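# Four arms open a pallet collar and set it on pallet

## Task

Unfold the pallet collar into its open shape and place it squarely on top of the pallet.

## Robot and tools

Setup: four identical Kinova Gen3 arms, named arm1, arm2, arm3 and arm4, each with seven revolute joints, a Robotiq 2F-85 two-finger gripper and a wrist camera (arm1_cam_wrist through arm4_cam_wrist). Two room cameras, cam_high and cam_low, are fixed and belong to no arm. The hand can reach roughly 1.0 m out from the joint 1 axis.

Frames: one shared scene frame, origin on the floor, +z up, lengths in metres. Each arm's foot (base_link) faces along its own +x. Feet: arm1 at x=-0.448 y=-0.871 z=+0.789 quat_wxyz=(+0.749, +0.000, -0.002, +0.663); arm2 at x=+0.241 y=-0.880 z=+0.778 quat_wxyz=(+0.684, +0.000, -0.004, +0.729); arm3 at x=+1.001 y=-0.075 z=+0.867 quat_wxyz=(+0.091, +0.004, -0.006, -0.996); arm4 at x=-0.898 y=-0.149 z=+0.760 quat_wxyz=(+0.994, +0.000, -0.009, -0.105). The hand point sits between the finger pads (about 2 cm behind the tips when shut or half open, 0.5 cm when fully open); its z axis runs along the fingers and the fingers close along its y axis.

Joints (absolute targets, radians): joint1_rad, joint3_rad, joint5_rad, joint7_rad range -69.115 to 69.115; joint2_rad -2.249 to 2.249; joint4_rad -2.579 to 2.579; joint6_rad -2.099 to 2.099. gripper_m is the fingertip gap in metres, 0 to 0.085. A joint counts as done within ±0.01 rad, the gripper within ±0.003 m. Meaning: joint1 spins the whole arm about the vertical axis of its foot (positive = clockwise viewed from above; at 0 the arm extends along the foot's +x). joint2 is the shoulder (0 = upright, positive leans forward). joint3 twists the upper arm. joint4 is the elbow (0 = straight; with joint3 at 0, positive bends the same way positive joint2 leans). joint5 twists the forearm. joint6 is the wrist bend (0 = straight; with joint5 at 0, positive matches positive joint4). joint7 rolls the hand, positive counter-clockwise when viewed from behind it.

move: the main tool. Arguments arm1..arm4 are separate objects, one per arm; each may hold "joints" (a map from joint names above to absolute target values, any subset) and optional "min_time_s" (0.1 to 8 s, a lower bound on how long that arm's motions take; longer motions are not stretched further, other arms are unaffected). "cameras" is a list of camera names, or ["all"], or [] for none; omitted means none after an action, all after an empty call. An arm not named keeps its last command and may still be driving toward an old target. All motions in one call begin together; joints of one arm arrive together from rest, so the hand can sweep a wide arc between postures. No action exceeds 15 s. Speed caps: 1.39 rad/s for joints 1-4, 1.22 rad/s for 5-7. Unknown keys make a call invalid; out-of-range values are refused, and then the rest of that reply's move, wait and finished_scene calls are skipped. An empty move returns full state, all images and the scene number.

wait: seconds 0 to 10, commands nothing; returns state and optional cameras. zoom_image: camera plus region [x0, y0, x1, y1] in pixels from the top-left, at most 504 by 504, on the latest image of that camera. read_manual: returns licence text only, no motion. finished_scene: pass the current scene number; it is final, and the collar must stay correctly placed with no robot help.

Reading results: a "move" line lists each arm given motion with "done" or its worst status. joint_status per joint: "done", "off_target" (resting away from target, may still push), "time_out" (target dropped, holds in place), "not_followed" (a safety check held the arm back; it may keep trying). Arms under "as last shown" were not commanded; their status says "not commanded" and other lines repeat old values. Images may lag slightly behind state; the "pictures" line gives their order. on_its_own reports uncommanded behaviour. Joint velocities are rad/s in joint order; "within noise" means at rest. Joint torques are in N m, positive toward larger angles, with per-arm offsets and noise. Flange force is the external force in hand axes, including held weight; it is noisy, especially during acceleration or near singular postures, and may say "no reading".

Hazards: the arm keeps pushing on contact and a pressed joint can read "done" short of target. Torque limits are 104.5 N m (joints 1-4) and 51.3 N m (5-7); exceeding one, or drifting over 5 degrees from plan, freezes that arm for 10 s and discards the rest of its commands. A hard press between two robots ends the scene in failure; closing a gripper on another arm's fingers counts. The anti-collision check can be late and ignores finger-to-finger meetings and fingers opening into another arm. Objects may get bumped occasionally. Never drop items far, hit fixed or heavy things hard, or send anything off the work area or onto the floor. Avoid yanking, twisting or gripping hard on parts still resting on something. Grip strength comes from a long close travel with gripper_m well below the part's width; reopen and close again to tighten. Holding loads or stretching out heats motors: MOTOR HOT appears at 60 °C, and at 75 °C the arm sags in an OVER-TEMPERATURE FAULT for 30-60 s, after which affected keys say limit_stop_at_motor_heat and need resending. The scene keeps running while you think, holding the last command. Favour smooth, efficient moves.

Each tool is called after "Emit:" as name([rows], argument=value, ...), one row to a line, values as JSON.

## Session

Emit:
move()

Scene clock: 0.00 s.
Joint torques (N m): no reading
Flange force (N): no reading
Joint velocities: within noise
arm1.joint_positions: joint1_rad=-0.328 joint2_rad=-0.328 joint3_rad=-0.054 joint4_rad=+1.554 joint5_rad=+0.004 joint6_rad=+2.052 joint7_rad=+1.943 gripper_m=+0.085
arm1.joint_status: not commanded
arm1.hand: x=-0.4569 y=-0.7531 z=+1.2702 quat_wxyz=(+0.042, +0.889, -0.454, +0.054) (m; scene frame)
arm2.joint_positions: joint1_rad=-0.153 joint2_rad=-0.493 joint3_rad=-0.065 joint4_rad=+1.477 joint5_rad=+0.011 joint6_rad=+1.957 joint7_rad=+1.170 gripper_m=+0.085
arm2.joint_status: not commanded
arm2.hand: x=+0.2241 y=-0.7576 z=+1.3033 quat_wxyz=(-0.066, +0.656, -0.747, -0.081) (m; scene frame)
arm3.joint_positions: joint1_rad=-0.073 joint2_rad=-0.374 joint3_rad=-0.055 joint4_rad=+1.452 joint5_rad=-0.003 joint6_rad=+2.015 joint7_rad=+1.921 gripper_m=+0.085
arm3.joint_status: not commanded
arm3.hand: x=+0.8592 y=-0.0928 z=+1.3806 quat_wxyz=(+0.003, -0.946, -0.323, +0.022) (m; scene frame)
arm4.joint_positions: joint1_rad=-0.488 joint2_rad=-0.365 joint3_rad=-0.049 joint4_rad=+1.544 joint5_rad=-0.055 joint6_rad=+2.043 joint7_rad=+1.891 gripper_m=+0.085
arm4.joint_status: not commanded
arm4.hand: x=-0.7959 y=-0.1176 z=+1.2492 quat_wxyz=(+0.033, +0.326, -0.945, -0.013) (m; scene frame)
pictures: arm1_cam_wrist, arm2_cam_wrist, arm3_cam_wrist, arm4_cam_wrist, cam_high, cam_low
Images, in order (width x height): arm1_cam_wrist 672x504, arm2_cam_wrist 672x504, arm3_cam_wrist 672x504, arm4_cam_wrist 672x504, cam_high 672x504, cam_low 672x504.

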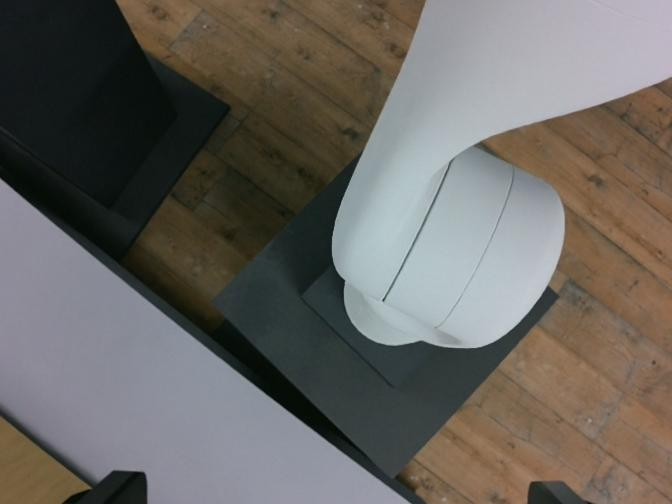

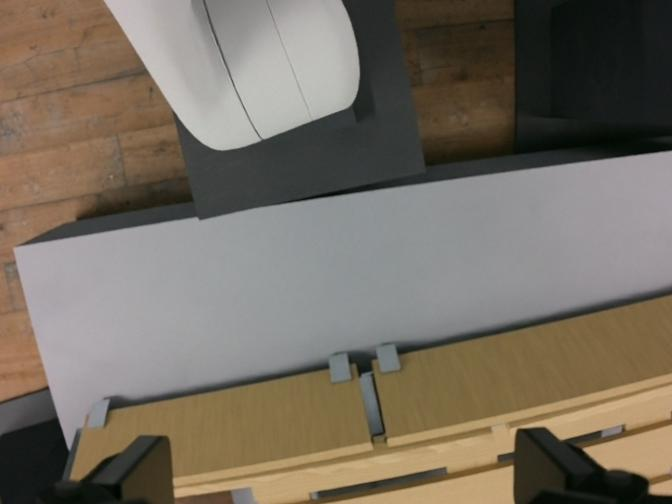

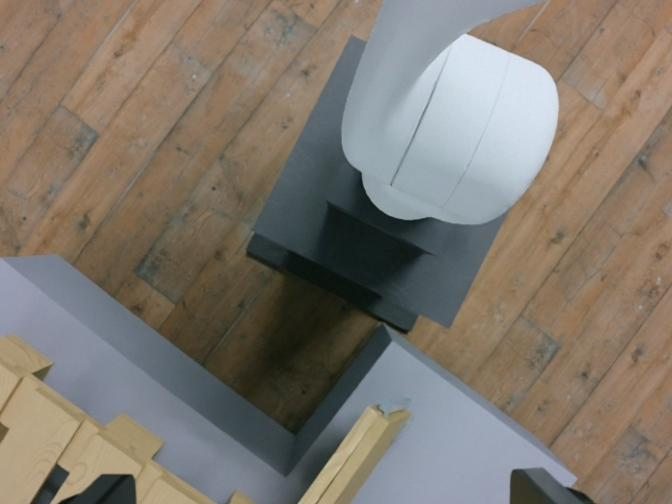

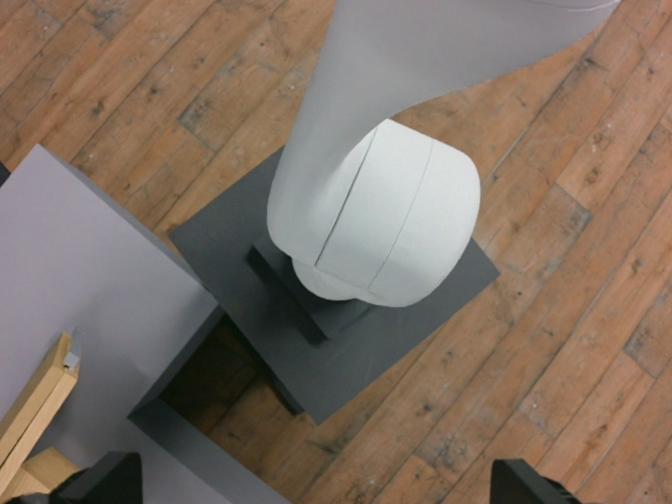

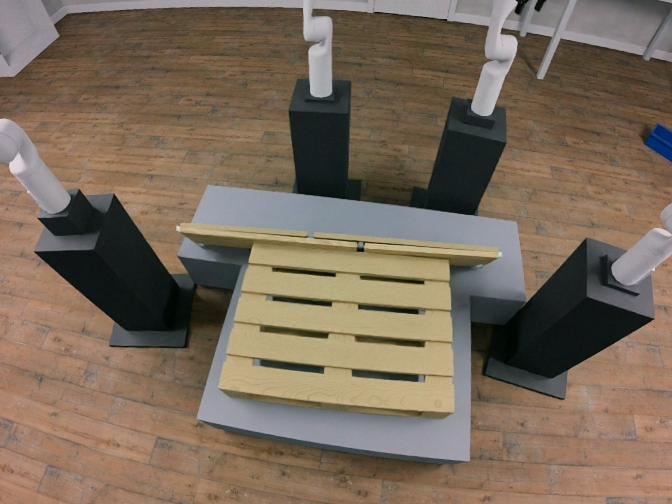

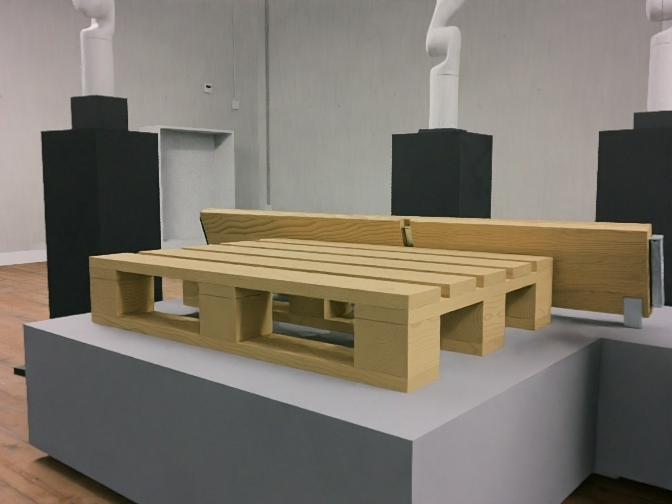

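Emit:
zoom_image(camera="cam_high", region=[160, 180, 360, 330])

Emit:
zoom_image(camera="cam_high", region=[330, 190, 530, 340])

Emit:
zoom_image(camera="cam_low", region=[380, 190, 672, 410])

Emit:
zoom_image(camera="cam_low", region=[180, 190, 472, 410])

Emit:
zoom_image(camera="arm2_cam_wrist", region=[60, 300, 440, 504])

Scaled by 2.520 from the camera's 672x504 image, which has a finer 960x720 frame.

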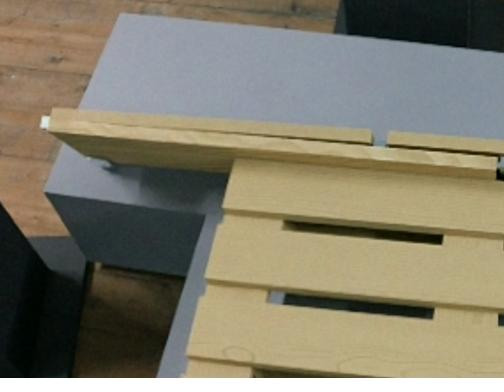

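Scaled by 2.520 from the camera's 672x504 image, which has a finer 960x720 frame.

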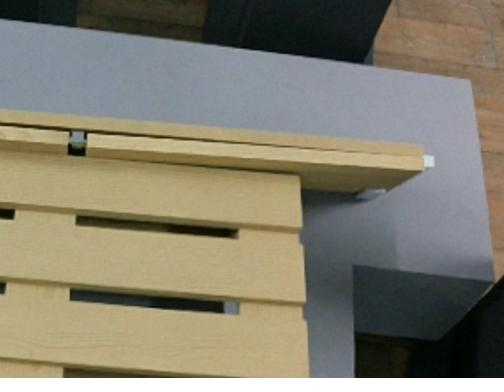

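Scaled by 1.726 from the camera's 672x504 image, which has a finer 960x720 frame.

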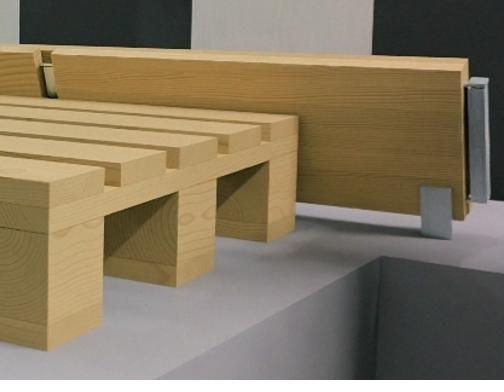

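Scaled by 1.726 from the camera's 672x504 image, which has a finer 960x720 frame.

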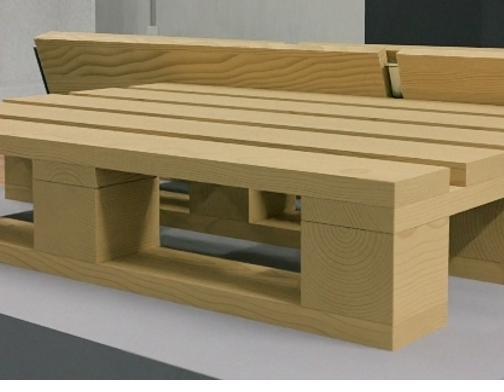

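Scaled by 1.326.

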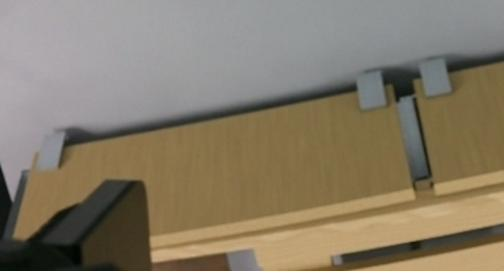

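Emit:
zoom_image(camera="cam_high", region=[290, 220, 390, 270])

Emit:
zoom_image(camera="arm3_cam_wrist", region=[300, 380, 440, 504])

Emit:
zoom_image(camera="arm4_cam_wrist", region=[0, 310, 160, 504])

Emit:
zoom_image(camera="cam_low", region=[600, 210, 672, 330])

Emit:
zoom_image(camera="cam_high", region=[170, 215, 270, 270])

Emit:
zoom_image(camera="cam_high", region=[430, 230, 530, 285])

Scaled by 5.040 from the camera's 672x504 image, which has a finer 960x720 frame.

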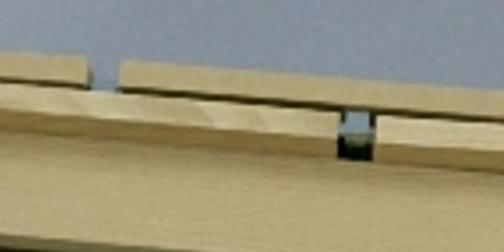

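Scaled by 3.600.

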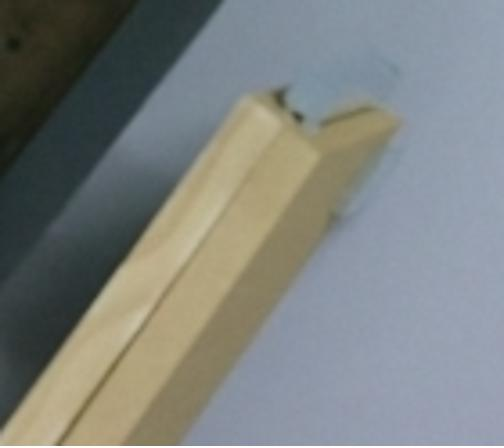

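Scaled by 2.598.

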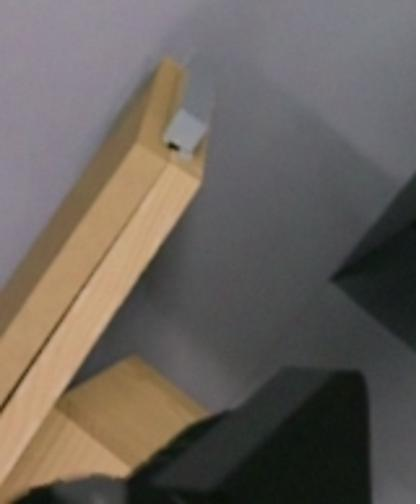

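Scaled by 4.200 from the camera's 672x504 image, which has a finer 960x720 frame.

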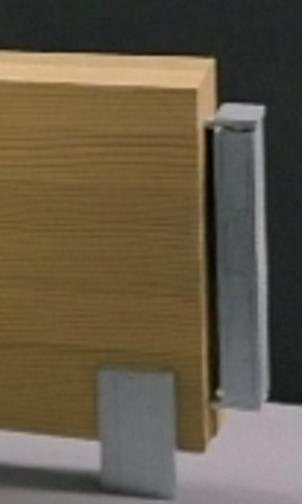

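Scaled by 5.040 from the camera's 672x504 image, which has a finer 960x720 frame.

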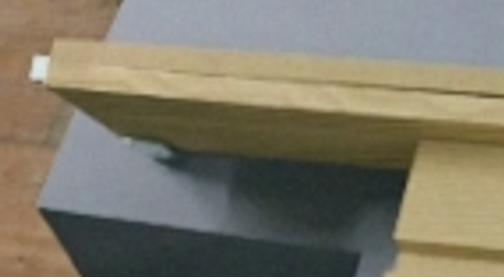

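Scaled by 5.040 from the camera's 672x504 image, which has a finer 960x720 frame.

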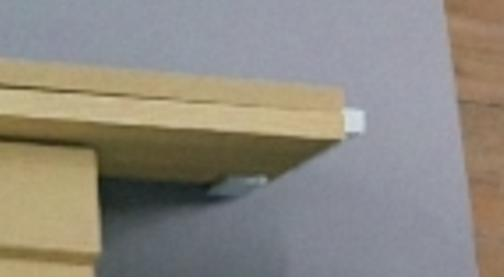

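Emit:
move(arm1={"joints": {"joint1_rad": -0.263, "joint2_rad": 0.673, "joint3_rad": 0, "joint4_rad": 1.365, "joint5_rad": 0, "joint6_rad": 1.104, "joint7_rad": -0.142}}, arm2={"joints": {"joint1_rad": -0.231, "joint2_rad": 0.716, "joint3_rad": 0, "joint4_rad": 1.2425, "joint5_rad": 0, "joint6_rad": 1.183, "joint7_rad": -0.295}}, arm3={"joints": {"joint1_rad": -0.408, "joint2_rad": 0.541, "joint3_rad": 0, "joint4_rad": 1.955, "joint5_rad": 0, "joint6_rad": 0.645, "joint7_rad": 0.981}}, arm4={"joints": {"joint1_rad": -0.916, "joint2_rad": 0.7, "joint3_rad": 0, "joint4_rad": 1.212, "joint5_rad": 0, "joint6_rad": 1.23, "joint7_rad": 0.865}}, cameras=["all"])

Scene clock: 186.70 s.
Joint torques (N m): arm1=[-0.6 -19.4 1.17 -8.36 0.42 -0.06 0.47] | arm2=[1.13 -21.45 0.48 -7.96 -0.17 0.06 0.14] | arm3=[0.24 -14.63 -0.4 -5.88 -0.18 0.19 0.32] | arm4=[-0.6 -21.25 1.5 -9.28 0.12 -0.07 0.5]
Flange force (N): arm1=[-0.7 -4.2 -1.1] | arm2=[2.2 0.5 -0.4] | arm3=[4.3 0.0 -1.4] | arm4=[2.7 -3.1 1.0]
move: arm1 done; arm2 done; arm3 done; arm4 done
Joint velocities: within noise
arm1.joint_positions: joint1_rad=-0.263 joint2_rad=+0.673 joint3_rad=+0.000 joint4_rad=+1.365 joint5_rad=+0.000 joint6_rad=+1.104 joint7_rad=-0.142 gripper_m=+0.085
arm1.joint_status: all done
arm1.hand: x=-0.5000 y=-0.3304 z=+0.9513 quat_wxyz=(-0.001, +0.000, -1.000, -0.001) (m; scene frame)
arm2.joint_positions: joint1_rad=-0.231 joint2_rad=+0.716 joint3_rad=+0.000 joint4_rad=+1.242 joint5_rad=+0.000 joint6_rad=+1.183 joint7_rad=-0.295 gripper_m=+0.085
arm2.joint_status: all done
arm2.hand: x=+0.0991 y=-0.3308 z=+0.9521 quat_wxyz=(-0.003, +0.000, -1.000, -0.003) (m; scene frame)
arm3.joint_positions: joint1_rad=-0.408 joint2_rad=+0.541 joint3_rad=+0.000 joint4_rad=+1.955 joint5_rad=+0.000 joint6_rad=+0.645 joint7_rad=+0.981 gripper_m=+0.085
arm3.joint_status: all done
arm3.hand: x=+0.6491 y=-0.2795 z=+0.9494 quat_wxyz=(-0.005, -1.000, +0.000, -0.004) (m; scene frame)
arm4.joint_positions: joint1_rad=-0.916 joint2_rad=+0.700 joint3_rad=+0.000 joint4_rad=+1.212 joint5_rad=+0.000 joint6_rad=+1.230 joint7_rad=+0.865 gripper_m=+0.085
arm4.joint_status: all done
arm4.hand: x=-0.4535 y=+0.1997 z=+0.9565 quat_wxyz=(-0.008, +0.000, -1.000, +0.001) (m; scene frame)
pictures: arm1_cam_wrist, arm2_cam_wrist, arm3_cam_wrist, arm4_cam_wrist, cam_high, cam_low
Images, in order (width x height): arm1_cam_wrist 672x504, arm2_cam_wrist 672x504, arm3_cam_wrist 672x504, arm4_cam_wrist 672x504, cam_high 672x504, cam_low 672x504.

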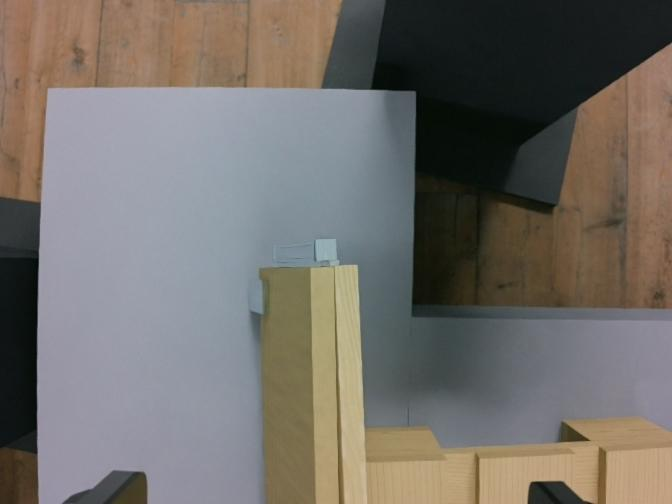

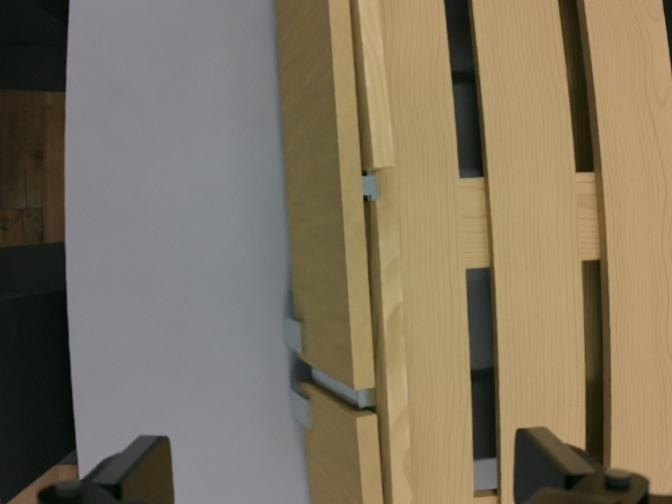

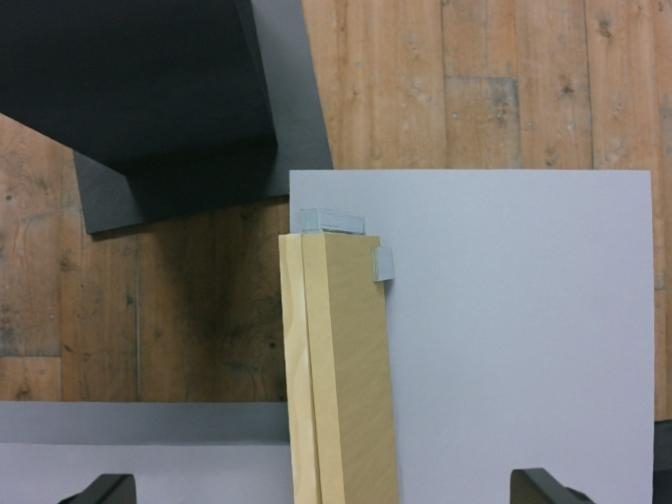

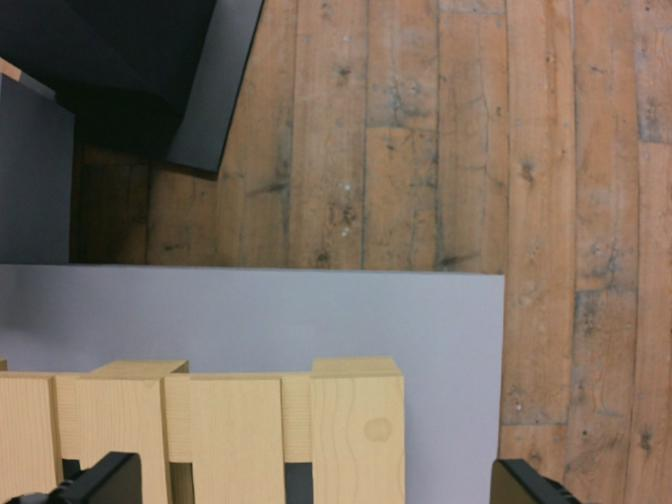

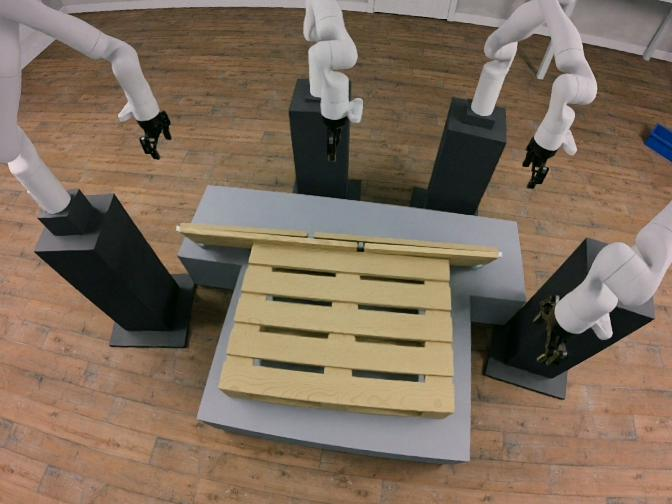

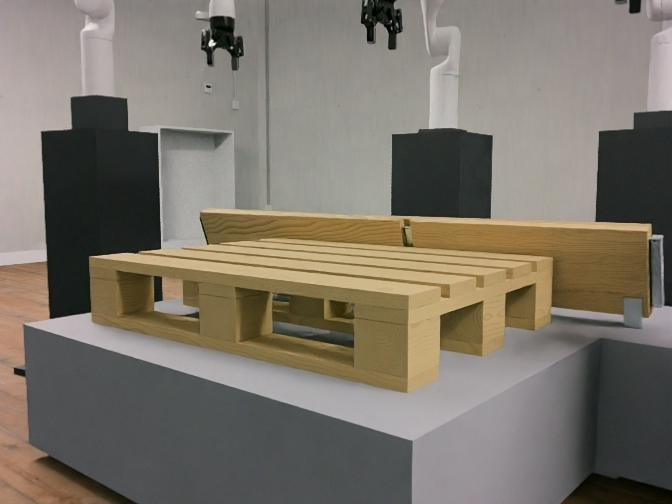

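Emit:
zoom_image(camera="arm2_cam_wrist", region=[240, 100, 500, 295])

Emit:
zoom_image(camera="arm2_cam_wrist", region=[240, 300, 500, 495])

Emit:
zoom_image(camera="arm1_cam_wrist", region=[220, 220, 480, 415])

Emit:
zoom_image(camera="arm3_cam_wrist", region=[220, 180, 480, 375])

Emit:
zoom_image(camera="arm4_cam_wrist", region=[0, 240, 504, 504])

Scaled by 1.938.

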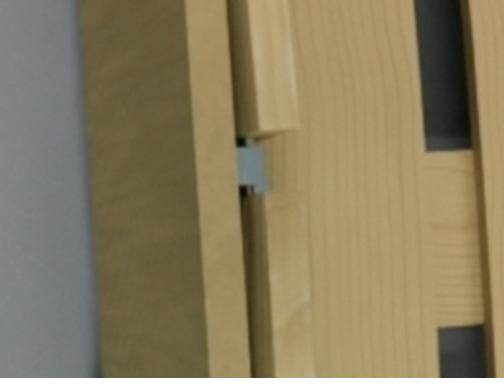

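Scaled by 1.938.

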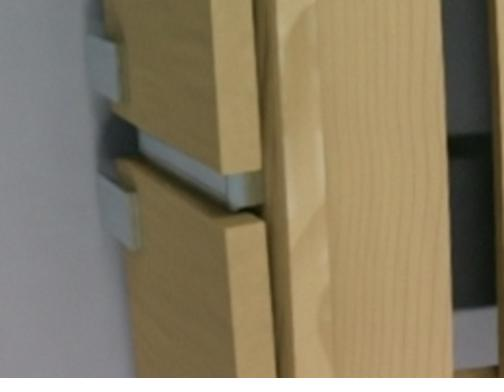

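Scaled by 1.938.

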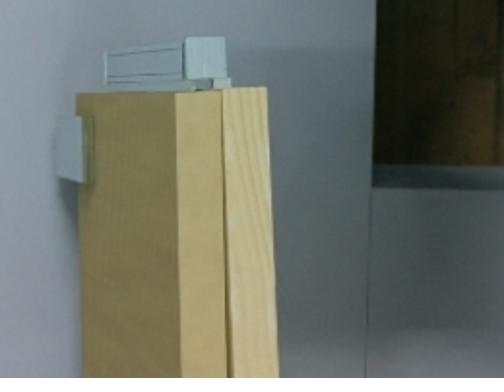

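Scaled by 1.938.

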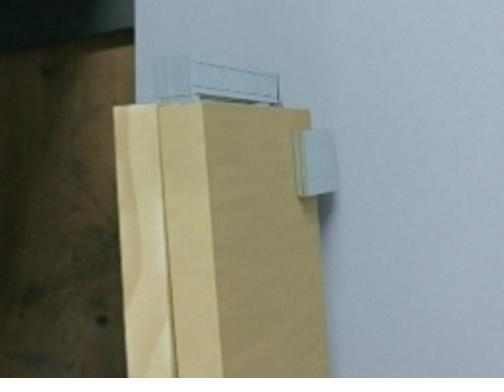

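Scaled by 1.000.

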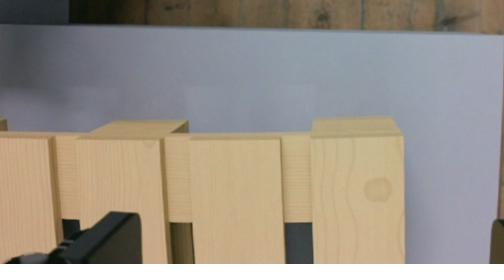

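Emit:
zoom_image(camera="cam_low", region=[180, 0, 260, 80])

Emit:
zoom_image(camera="cam_low", region=[340, 0, 420, 60])

Emit:
zoom_image(camera="cam_low", region=[370, 190, 440, 260])

Scaled by 6.300 from the camera's 672x504 image, which has a finer 960x720 frame.

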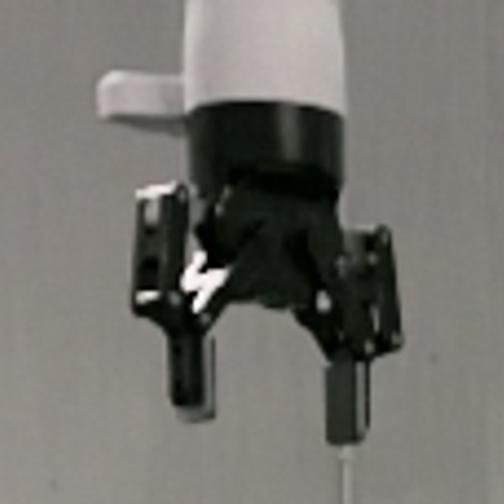

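Scaled by 6.300 from the camera's 672x504 image, which has a finer 960x720 frame.

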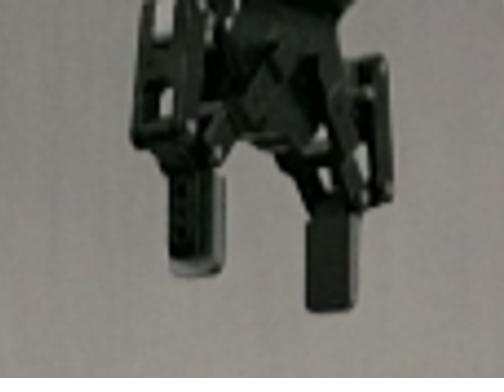

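Scaled by 7.200 from the camera's 672x504 image, which has a finer 960x720 frame.

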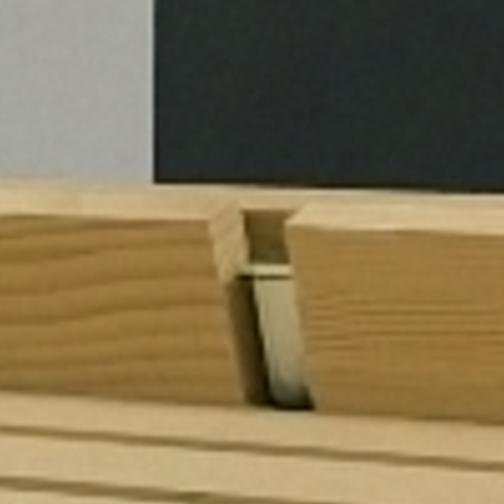

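Emit:
zoom_image(camera="arm2_cam_wrist", region=[40, 404, 200, 504])

Emit:
zoom_image(camera="arm1_cam_wrist", region=[40, 404, 200, 504])

Scaled by 3.150.

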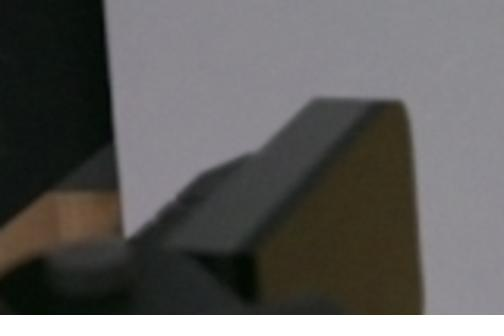

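Scaled by 3.150.

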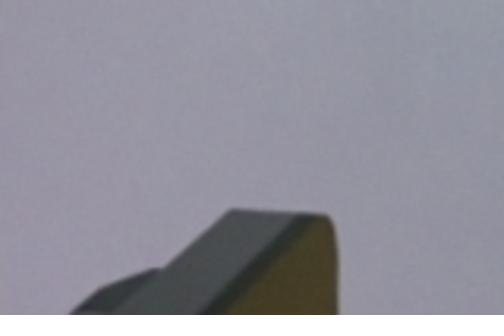

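Emit:
move(arm3={"joints": {"joint1_rad": -0.191, "joint2_rad": 1.526, "joint4_rad": 1.927, "joint6_rad": -0.311, "joint7_rad": 1.198, "gripper_m": 0}}, arm4={"joints": {"joint1_rad": -0.018, "joint2_rad": 1.229, "joint4_rad": 1.9, "joint6_rad": 0.012, "joint7_rad": 1.763, "gripper_m": 0}}, cameras=["arm3_cam_wrist", "arm4_cam_wrist", "cam_high"])

Scene clock: 476.60 s.
Joint torques (N m): arm1=[-0.61 -19.4 1.18 -8.35 0.41 -0.06 0.48] | arm2=[1.13 -21.51 0.52 -7.96 -0.19 0.1 0.11] | arm3=[0.23 -16.28 -0.17 2.03 -0.14 0.21 0.32] | arm4=[-0.78 -20.08 1.61 -2.97 0.13 -0.06 0.48]
Flange force (N): arm1=[-0.7 -4.2 -1.1] | arm2=[2.2 0.5 -0.3] | arm3=[2.1 0.7 -4.5] | arm4=[3.2 -1.3 -1.7]
move: arm3 done; arm4 time_out
Joint velocities: within noise
arm1.joint_positions: joint1_rad=-0.263 joint2_rad=+0.673 joint3_rad=+0.000 joint4_rad=+1.365 joint5_rad=+0.000 joint6_rad=+1.104 joint7_rad=-0.142 gripper_m=+0.085
arm1.joint_status: not commanded
arm1.hand: x=-0.5000 y=-0.3305 z=+0.9513 quat_wxyz=(-0.001, +0.000, -1.000, -0.001) (m; scene frame)
arm2: as last shown
arm2.joint_positions: joint1_rad=-0.231 joint2_rad=+0.716 joint3_rad=+0.000 joint4_rad=+1.243 joint5_rad=+0.000 joint6_rad=+1.183 joint7_rad=-0.295 gripper_m=+0.085
arm3.joint_positions: joint1_rad=-0.191 joint2_rad=+1.526 joint3_rad=+0.000 joint4_rad=+1.927 joint5_rad=+0.000 joint6_rad=-0.311 joint7_rad=+1.198 gripper_m=+0.000
arm3.joint_status: all done
arm3.hand: x=+0.6929 y=-0.1733 z=+0.5586 quat_wxyz=(-0.005, -1.000, +0.000, -0.004) (m; scene frame)
arm4.joint_positions: joint1_rad=-0.167 joint2_rad=+1.141 joint3_rad=+0.000 joint4_rad=+1.786 joint5_rad=+0.000 joint6_rad=+0.214 joint7_rad=+1.614 gripper_m=+0.000
arm4.joint_status: joint1_rad time_out (moved +0.749 of +0.898); joint2_rad time_out (moved +0.441 of +0.529); joint4_rad time_out (moved +0.574 of +0.688); joint6_rad time_out (moved -1.015 of -1.218); joint7_rad time_out (moved +0.749 of +0.898); the others done
arm4.hand: x=-0.4475 y=-0.1942 z=+0.6090 quat_wxyz=(-0.009, +0.000, -1.000, +0.001) (m; scene frame)
pictures: arm3_cam_wrist, arm4_cam_wrist, cam_high
joint command not followed: on one or more control steps a check withheld the commanded joint targets of the arm4 arm, and it was not sent them on those steps.
cause: the commanded joint targets, or the way to them, would bring a part of the robot too close to another arm (a part of this arm and the arm1 arm's gripper, at the place that arm is still heading or pushing toward).
Images, in order (width x height): arm3_cam_wrist 672x504, arm4_cam_wrist 672x504, cam_high 672x504.

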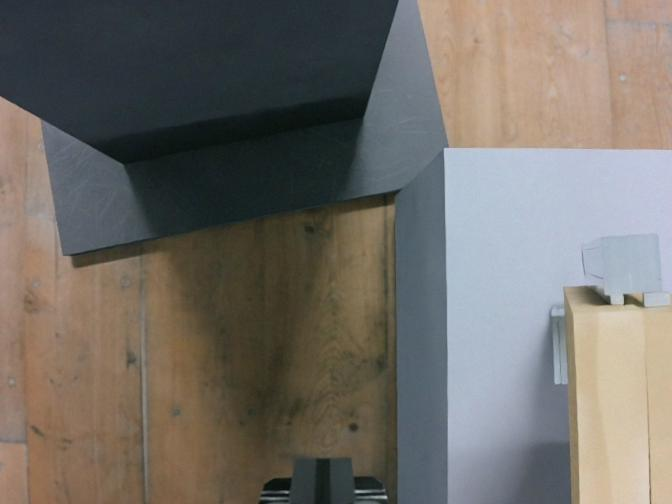

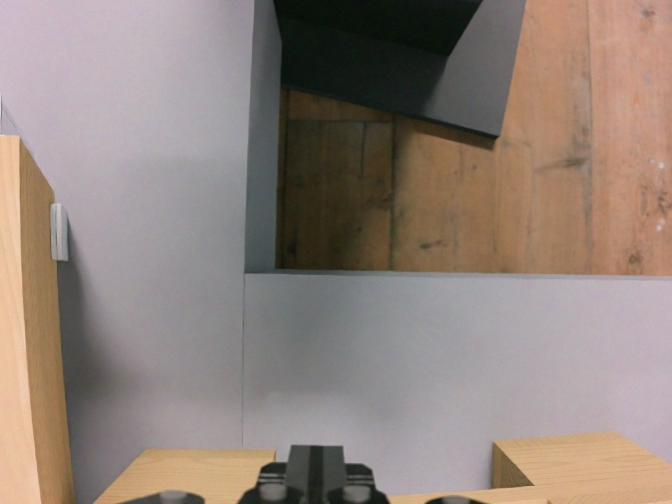

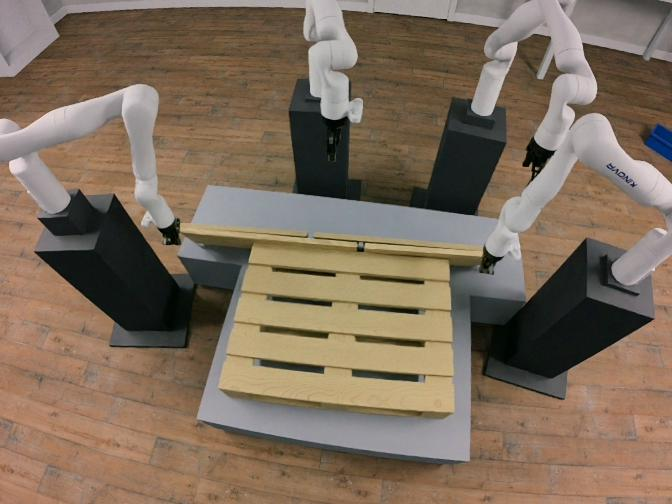

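Emit:
zoom_image(camera="arm3_cam_wrist", region=[510, 220, 672, 504])

Emit:
zoom_image(camera="arm4_cam_wrist", region=[0, 80, 300, 504])

Scaled by 1.775.

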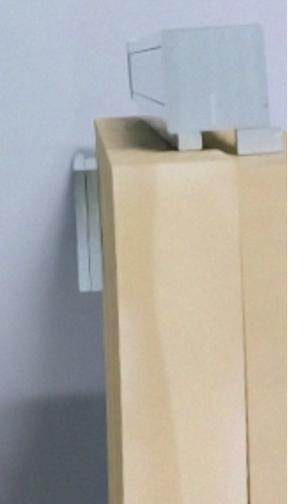

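Scaled by 1.189.

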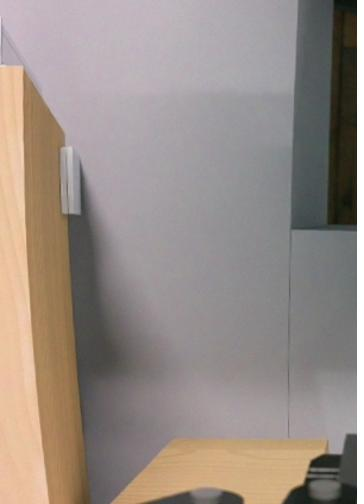

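Emit:
move(arm1={"joints": {"joint1_rad": 0.298, "joint2_rad": 0.209, "joint4_rad": 2.155, "joint6_rad": 0.777, "joint7_rad": 0.419}}, arm3={"joints": {"joint1_rad": -0.46, "joint2_rad": 1.402, "joint4_rad": 1.883, "joint6_rad": -0.144, "joint7_rad": 0.929, "gripper_m": 0.075}})

Emit:
move(arm4={"joints": {"joint1_rad": 0.157, "joint2_rad": 1.152, "joint4_rad": 1.824, "joint6_rad": 0.183, "joint7_rad": 1.939, "gripper_m": 0.075}}, cameras=["arm3_cam_wrist", "arm4_cam_wrist"])

Scene clock: 567.60 s.
Joint torques (N m): arm1=[-0.63 -9.68 1.03 -6.62 0.42 -0.04 0.47] | arm2=[1.17 -21.49 0.48 -7.92 -0.17 0.09 0.16] | arm3=[0.19 -17.62 -0.23 0.57 -0.15 0.2 0.3] | arm4=[-0.76 -20.09 1.54 -2.99 0.2 0.01 0.49]
Flange force (N): arm1=[1.9 -2.1 -1.4] | arm2=[2.4 0.6 -0.4] | arm3=[2.8 -0.1 -3.8] | arm4=[3.4 -1.2 -1.6]
move: arm1 done; arm3 done
Joint velocities: within noise
arm1.joint_positions: joint1_rad=+0.298 joint2_rad=+0.209 joint3_rad=+0.000 joint4_rad=+2.155 joint5_rad=+0.000 joint6_rad=+0.777 joint7_rad=+0.419 gripper_m=+0.085
arm1.joint_status: all done
arm1.hand: x=-0.2998 y=-0.6001 z=+0.9511 quat_wxyz=(-0.001, +0.000, -1.000, -0.002) (m; scene frame)
arm2, arm4: as last shown
arm3.joint_positions: joint1_rad=-0.460 joint2_rad=+1.402 joint3_rad=+0.000 joint4_rad=+1.883 joint5_rad=+0.000 joint6_rad=-0.144 joint7_rad=+0.929 gripper_m=+0.075
arm3.joint_status: all done
arm3.hand: x=+0.6920 y=-0.2797 z=+0.5997 quat_wxyz=(-0.005, -1.000, +0.000, -0.004) (m; scene frame)
pictures: none

Scene clock: 569.03 s.
Joint torques (N m): arm1=[-0.62 -9.7 1.06 -6.64 0.43 -0.03 0.47] | arm2=[1.16 -21.49 0.55 -7.92 -0.2 0.1 0.12] | arm3=[0.22 -17.6 -0.21 0.58 -0.13 0.16 0.31] | arm4=[-0.87 -19.8 1.55 -2.5 0.18 0.01 0.51]
Flange force (N): arm1=[1.9 -2.1 -1.3] | arm2=[2.3 0.7 -0.4] | arm3=[2.7 0.1 -3.9] | arm4=[3.3 -0.1 -1.4]
move: arm4 done
Joint velocities: within noise
arm1, arm2, arm3: as last shown
arm4.joint_positions: joint1_rad=+0.157 joint2_rad=+1.152 joint3_rad=+0.000 joint4_rad=+1.824 joint5_rad=+0.000 joint6_rad=+0.183 joint7_rad=+1.939 gripper_m=+0.075
arm4.joint_status: all done
arm4.hand: x=-0.5025 y=-0.3279 z=+0.6013 quat_wxyz=(+0.000, +0.000, -1.000, -0.002) (m; scene frame)
pictures: arm3_cam_wrist, arm4_cam_wrist
Images, in order (width x height): arm3_cam_wrist 672x504, arm4_cam_wrist 672x504.

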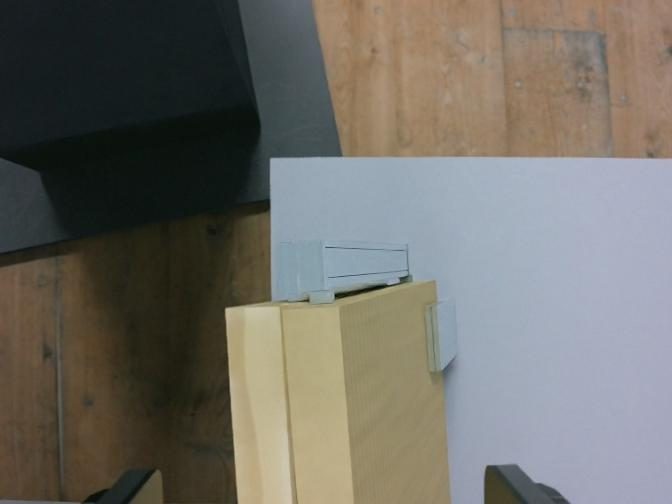

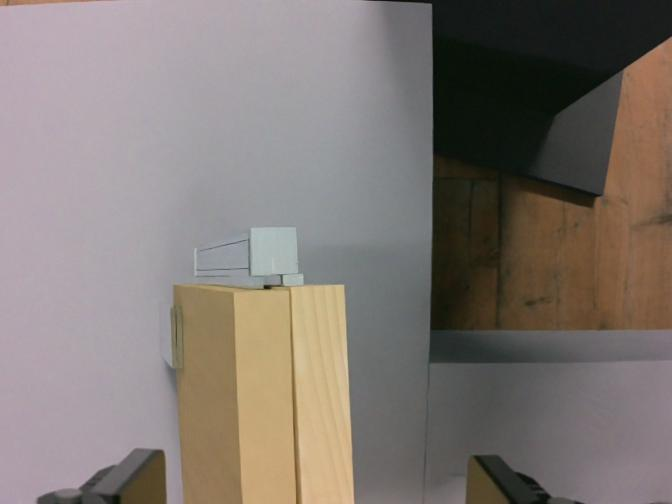

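Emit:
move(arm3={"joints": {"joint1_rad": -0.4516, "joint2_rad": 1.662, "joint4_rad": 1.644, "joint6_rad": -0.164, "joint7_rad": 0.937}, "min_time_s": 2}, arm4={"joints": {"joint1_rad": 0.187, "joint2_rad": 1.2, "joint4_rad": 1.79, "joint6_rad": 0.168, "joint7_rad": 1.968}, "min_time_s": 1})

Emit:
move(arm4={"joints": {"joint1_rad": 0.187, "joint2_rad": 1.415, "joint4_rad": 1.642, "joint6_rad": 0.102, "joint7_rad": 1.968}, "min_time_s": 2}, cameras=["arm3_cam_wrist", "arm4_cam_wrist", "cam_low"])

Scene clock: 600.97 s.
Joint torques (N m): arm1=[-0.59 -9.69 1.05 -6.65 0.43 -0.02 0.46] | arm2=[1.17 -21.43 0.55 -7.92 -0.16 0.05 0.16] | arm3=[0.21 -17.56 -0.25 0.76 -0.15 0.21 0.3] | arm4=[-0.99 -20 1.58 -2.46 0.14 0 0.55]
Flange force (N): arm1=[2.0 -2.2 -1.2] | arm2=[2.4 0.6 -0.6] | arm3=[2.6 0.0 -4.6] | arm4=[3.6 -0.1 -1.8]
move: arm3 done; arm4 done
Joint velocities: within noise
arm1, arm2: as last shown
arm3.joint_positions: joint1_rad=-0.452 joint2_rad=+1.662 joint3_rad=+0.000 joint4_rad=+1.644 joint5_rad=+0.000 joint6_rad=-0.164 joint7_rad=+0.937 gripper_m=+0.075
arm3.joint_status: all done
arm3.hand: x=+0.6933 y=-0.2767 z=+0.4917 quat_wxyz=(-0.005, -1.000, +0.000, -0.004) (m; scene frame)
arm4.joint_positions: joint1_rad=+0.187 joint2_rad=+1.200 joint3_rad=+0.000 joint4_rad=+1.790 joint5_rad=+0.000 joint6_rad=+0.168 joint7_rad=+1.968 gripper_m=+0.075
arm4.joint_status: all done
arm4.hand: x=-0.5043 y=-0.3411 z=+0.5820 quat_wxyz=(-0.001, +0.000, -1.000, -0.002) (m; scene frame)
pictures: none

Scene clock: 603.27 s.
Joint torques (N m): arm1=[-0.59 -9.71 1.02 -6.63 0.42 -0.06 0.47] | arm2=[1.14 -21.48 0.56 -7.88 -0.2 0.04 0.16] | arm3=[0.2 -17.61 -0.25 0.72 -0.16 0.18 0.33] | arm4=[-0.89 -20.53 1.58 -1.88 0.22 0 0.53]
Flange force (N): arm1=[1.9 -2.0 -1.3] | arm2=[2.4 0.9 -0.6] | arm3=[2.6 0.0 -4.5] | arm4=[3.5 0.3 -2.6]
move: arm4 done
Joint velocities: within noise
arm1, arm2, arm3: as last shown
arm3.hand: x=+0.6934 y=-0.2767 z=+0.4917 quat_wxyz=(-0.005, -1.000, +0.000, -0.004) (m; scene frame)
arm4.joint_positions: joint1_rad=+0.187 joint2_rad=+1.415 joint3_rad=+0.000 joint4_rad=+1.642 joint5_rad=+0.000 joint6_rad=+0.102 joint7_rad=+1.968 gripper_m=+0.075
arm4.joint_status: all done
arm4.hand: x=-0.5007 y=-0.3422 z=+0.4924 quat_wxyz=(+0.000, +0.000, -1.000, -0.002) (m; scene frame)
pictures: arm3_cam_wrist, arm4_cam_wrist, cam_low
Images, in order (width x height): arm3_cam_wrist 672x504, arm4_cam_wrist 672x504, cam_low 672x504.

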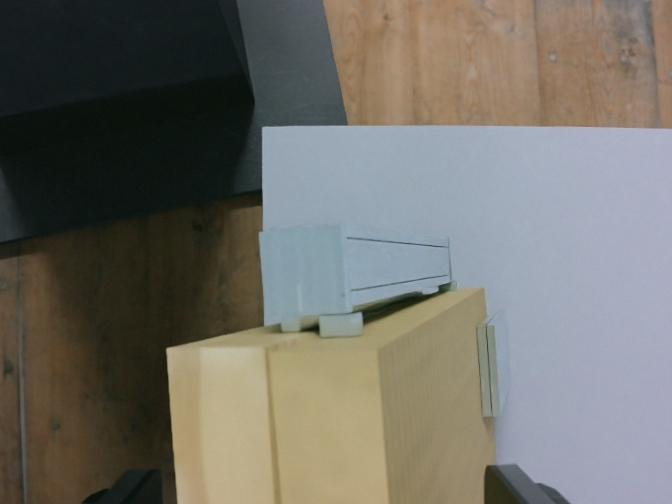

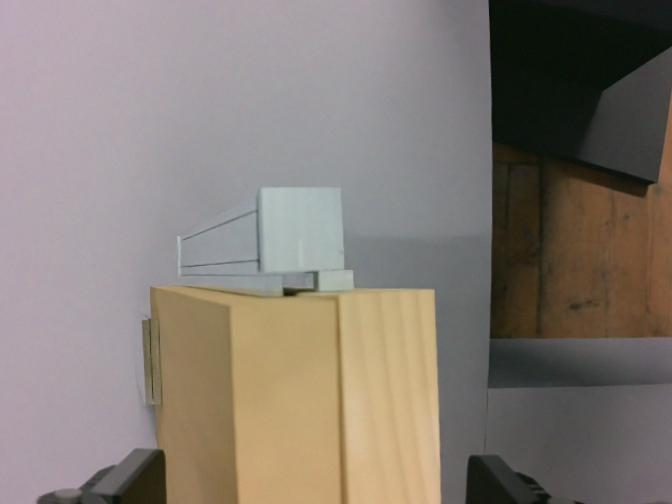

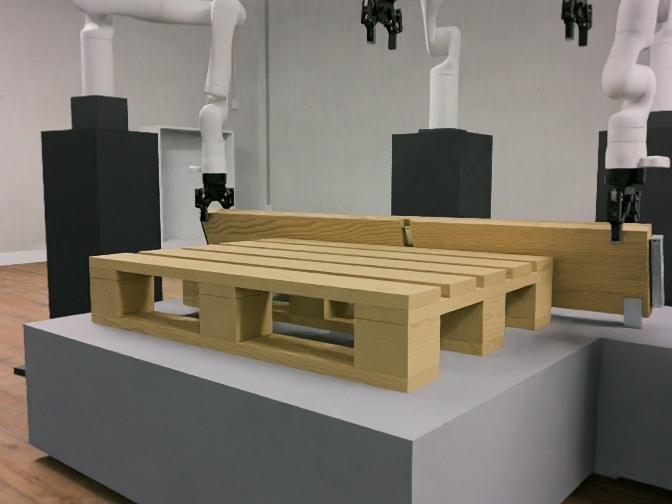

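Emit:
move(arm3={"joints": {"joint1_rad": -0.553, "joint2_rad": 1.654, "joint4_rad": 1.559, "joint6_rad": -0.071, "joint7_rad": 0.836, "gripper_m": 0.062}, "min_time_s": 3}, arm4={"joints": {"joint1_rad": 0.286, "joint2_rad": 1.422, "joint4_rad": 1.56, "joint6_rad": 0.1775, "joint7_rad": 2.067, "gripper_m": 0.062}, "min_time_s": 3}, cameras=["arm3_cam_wrist", "arm4_cam_wrist", "arm2_cam_wrist"])

Scene clock: 626.03 s.
Joint torques (N m): arm1=[-0.62 -9.72 1.05 -6.63 0.42 -0.04 0.46] | arm2=[1.09 -21.47 0.54 -7.92 -0.18 0.08 0.2] | arm3=[0.17 -18.52 -0.22 -0.06 -0.14 0.18 0.3] | arm4=[-1.37 -20.81 0.76 -1.65 0.02 0.45 0.49]
Flange force (N): arm1=[1.9 -2.1 -1.3] | arm2=[2.3 0.6 -0.4] | arm3=[2.8 -0.4 -4.3] | arm4=[2.8 -1.1 -1.7]
move: arm3 done; arm4 done
Joint velocities: within noise
arm1, arm2: as last shown
arm3.joint_positions: joint1_rad=-0.553 joint2_rad=+1.654 joint3_rad=+0.000 joint4_rad=+1.559 joint5_rad=+0.000 joint6_rad=-0.071 joint7_rad=+0.836 gripper_m=+0.062
arm3.joint_status: all done
arm3.hand: x=+0.6932 y=-0.3268 z=+0.4921 quat_wxyz=(-0.005, -1.000, +0.000, -0.004) (m; scene frame)
arm4.joint_positions: joint1_rad=+0.286 joint2_rad=+1.422 joint3_rad=+0.000 joint4_rad=+1.560 joint5_rad=+0.000 joint6_rad=+0.177 joint7_rad=+2.067 gripper_m=+0.062
arm4.joint_status: all done
arm4.hand: x=-0.5007 y=-0.3914 z=+0.4924 quat_wxyz=(-0.001, +0.000, -1.000, -0.003) (m; scene frame)
pictures: arm2_cam_wrist, arm3_cam_wrist, arm4_cam_wrist
Images, in order (width x height): arm2_cam_wrist 672x504, arm3_cam_wrist 672x504, arm4_cam_wrist 672x504.

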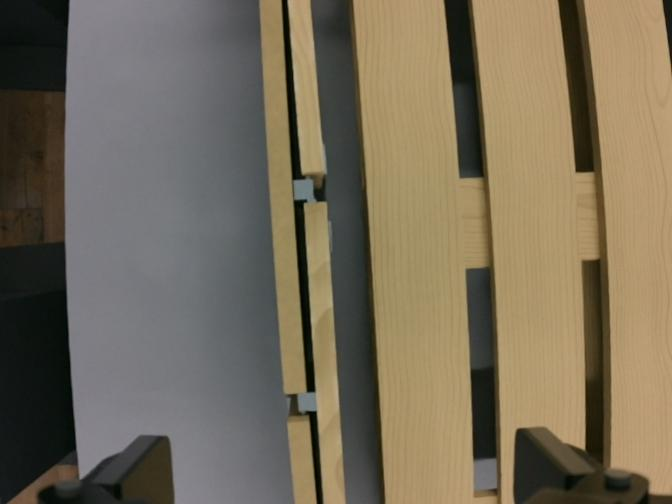

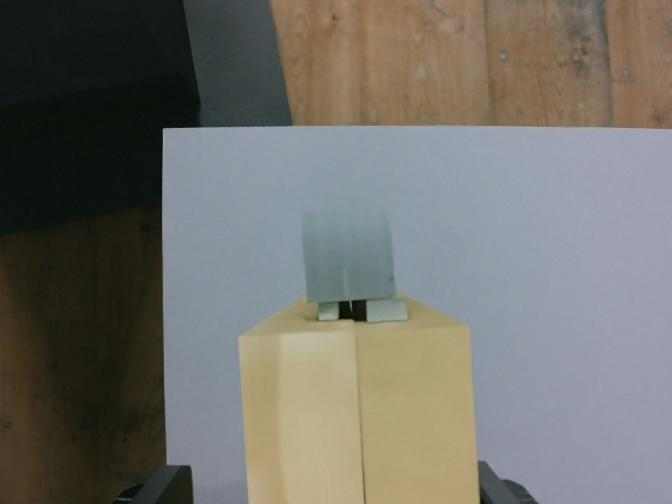

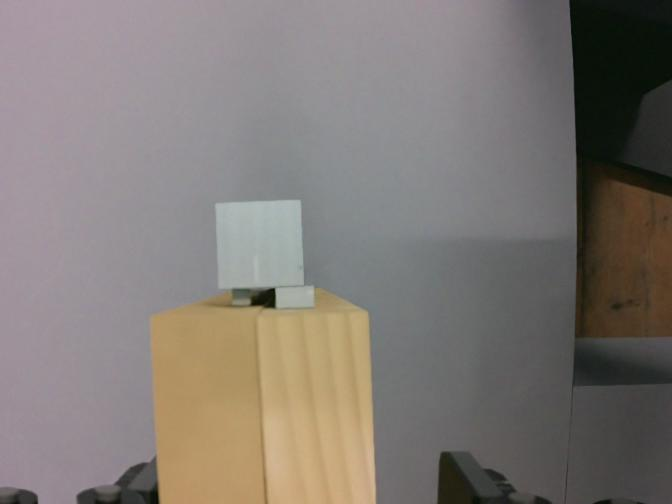

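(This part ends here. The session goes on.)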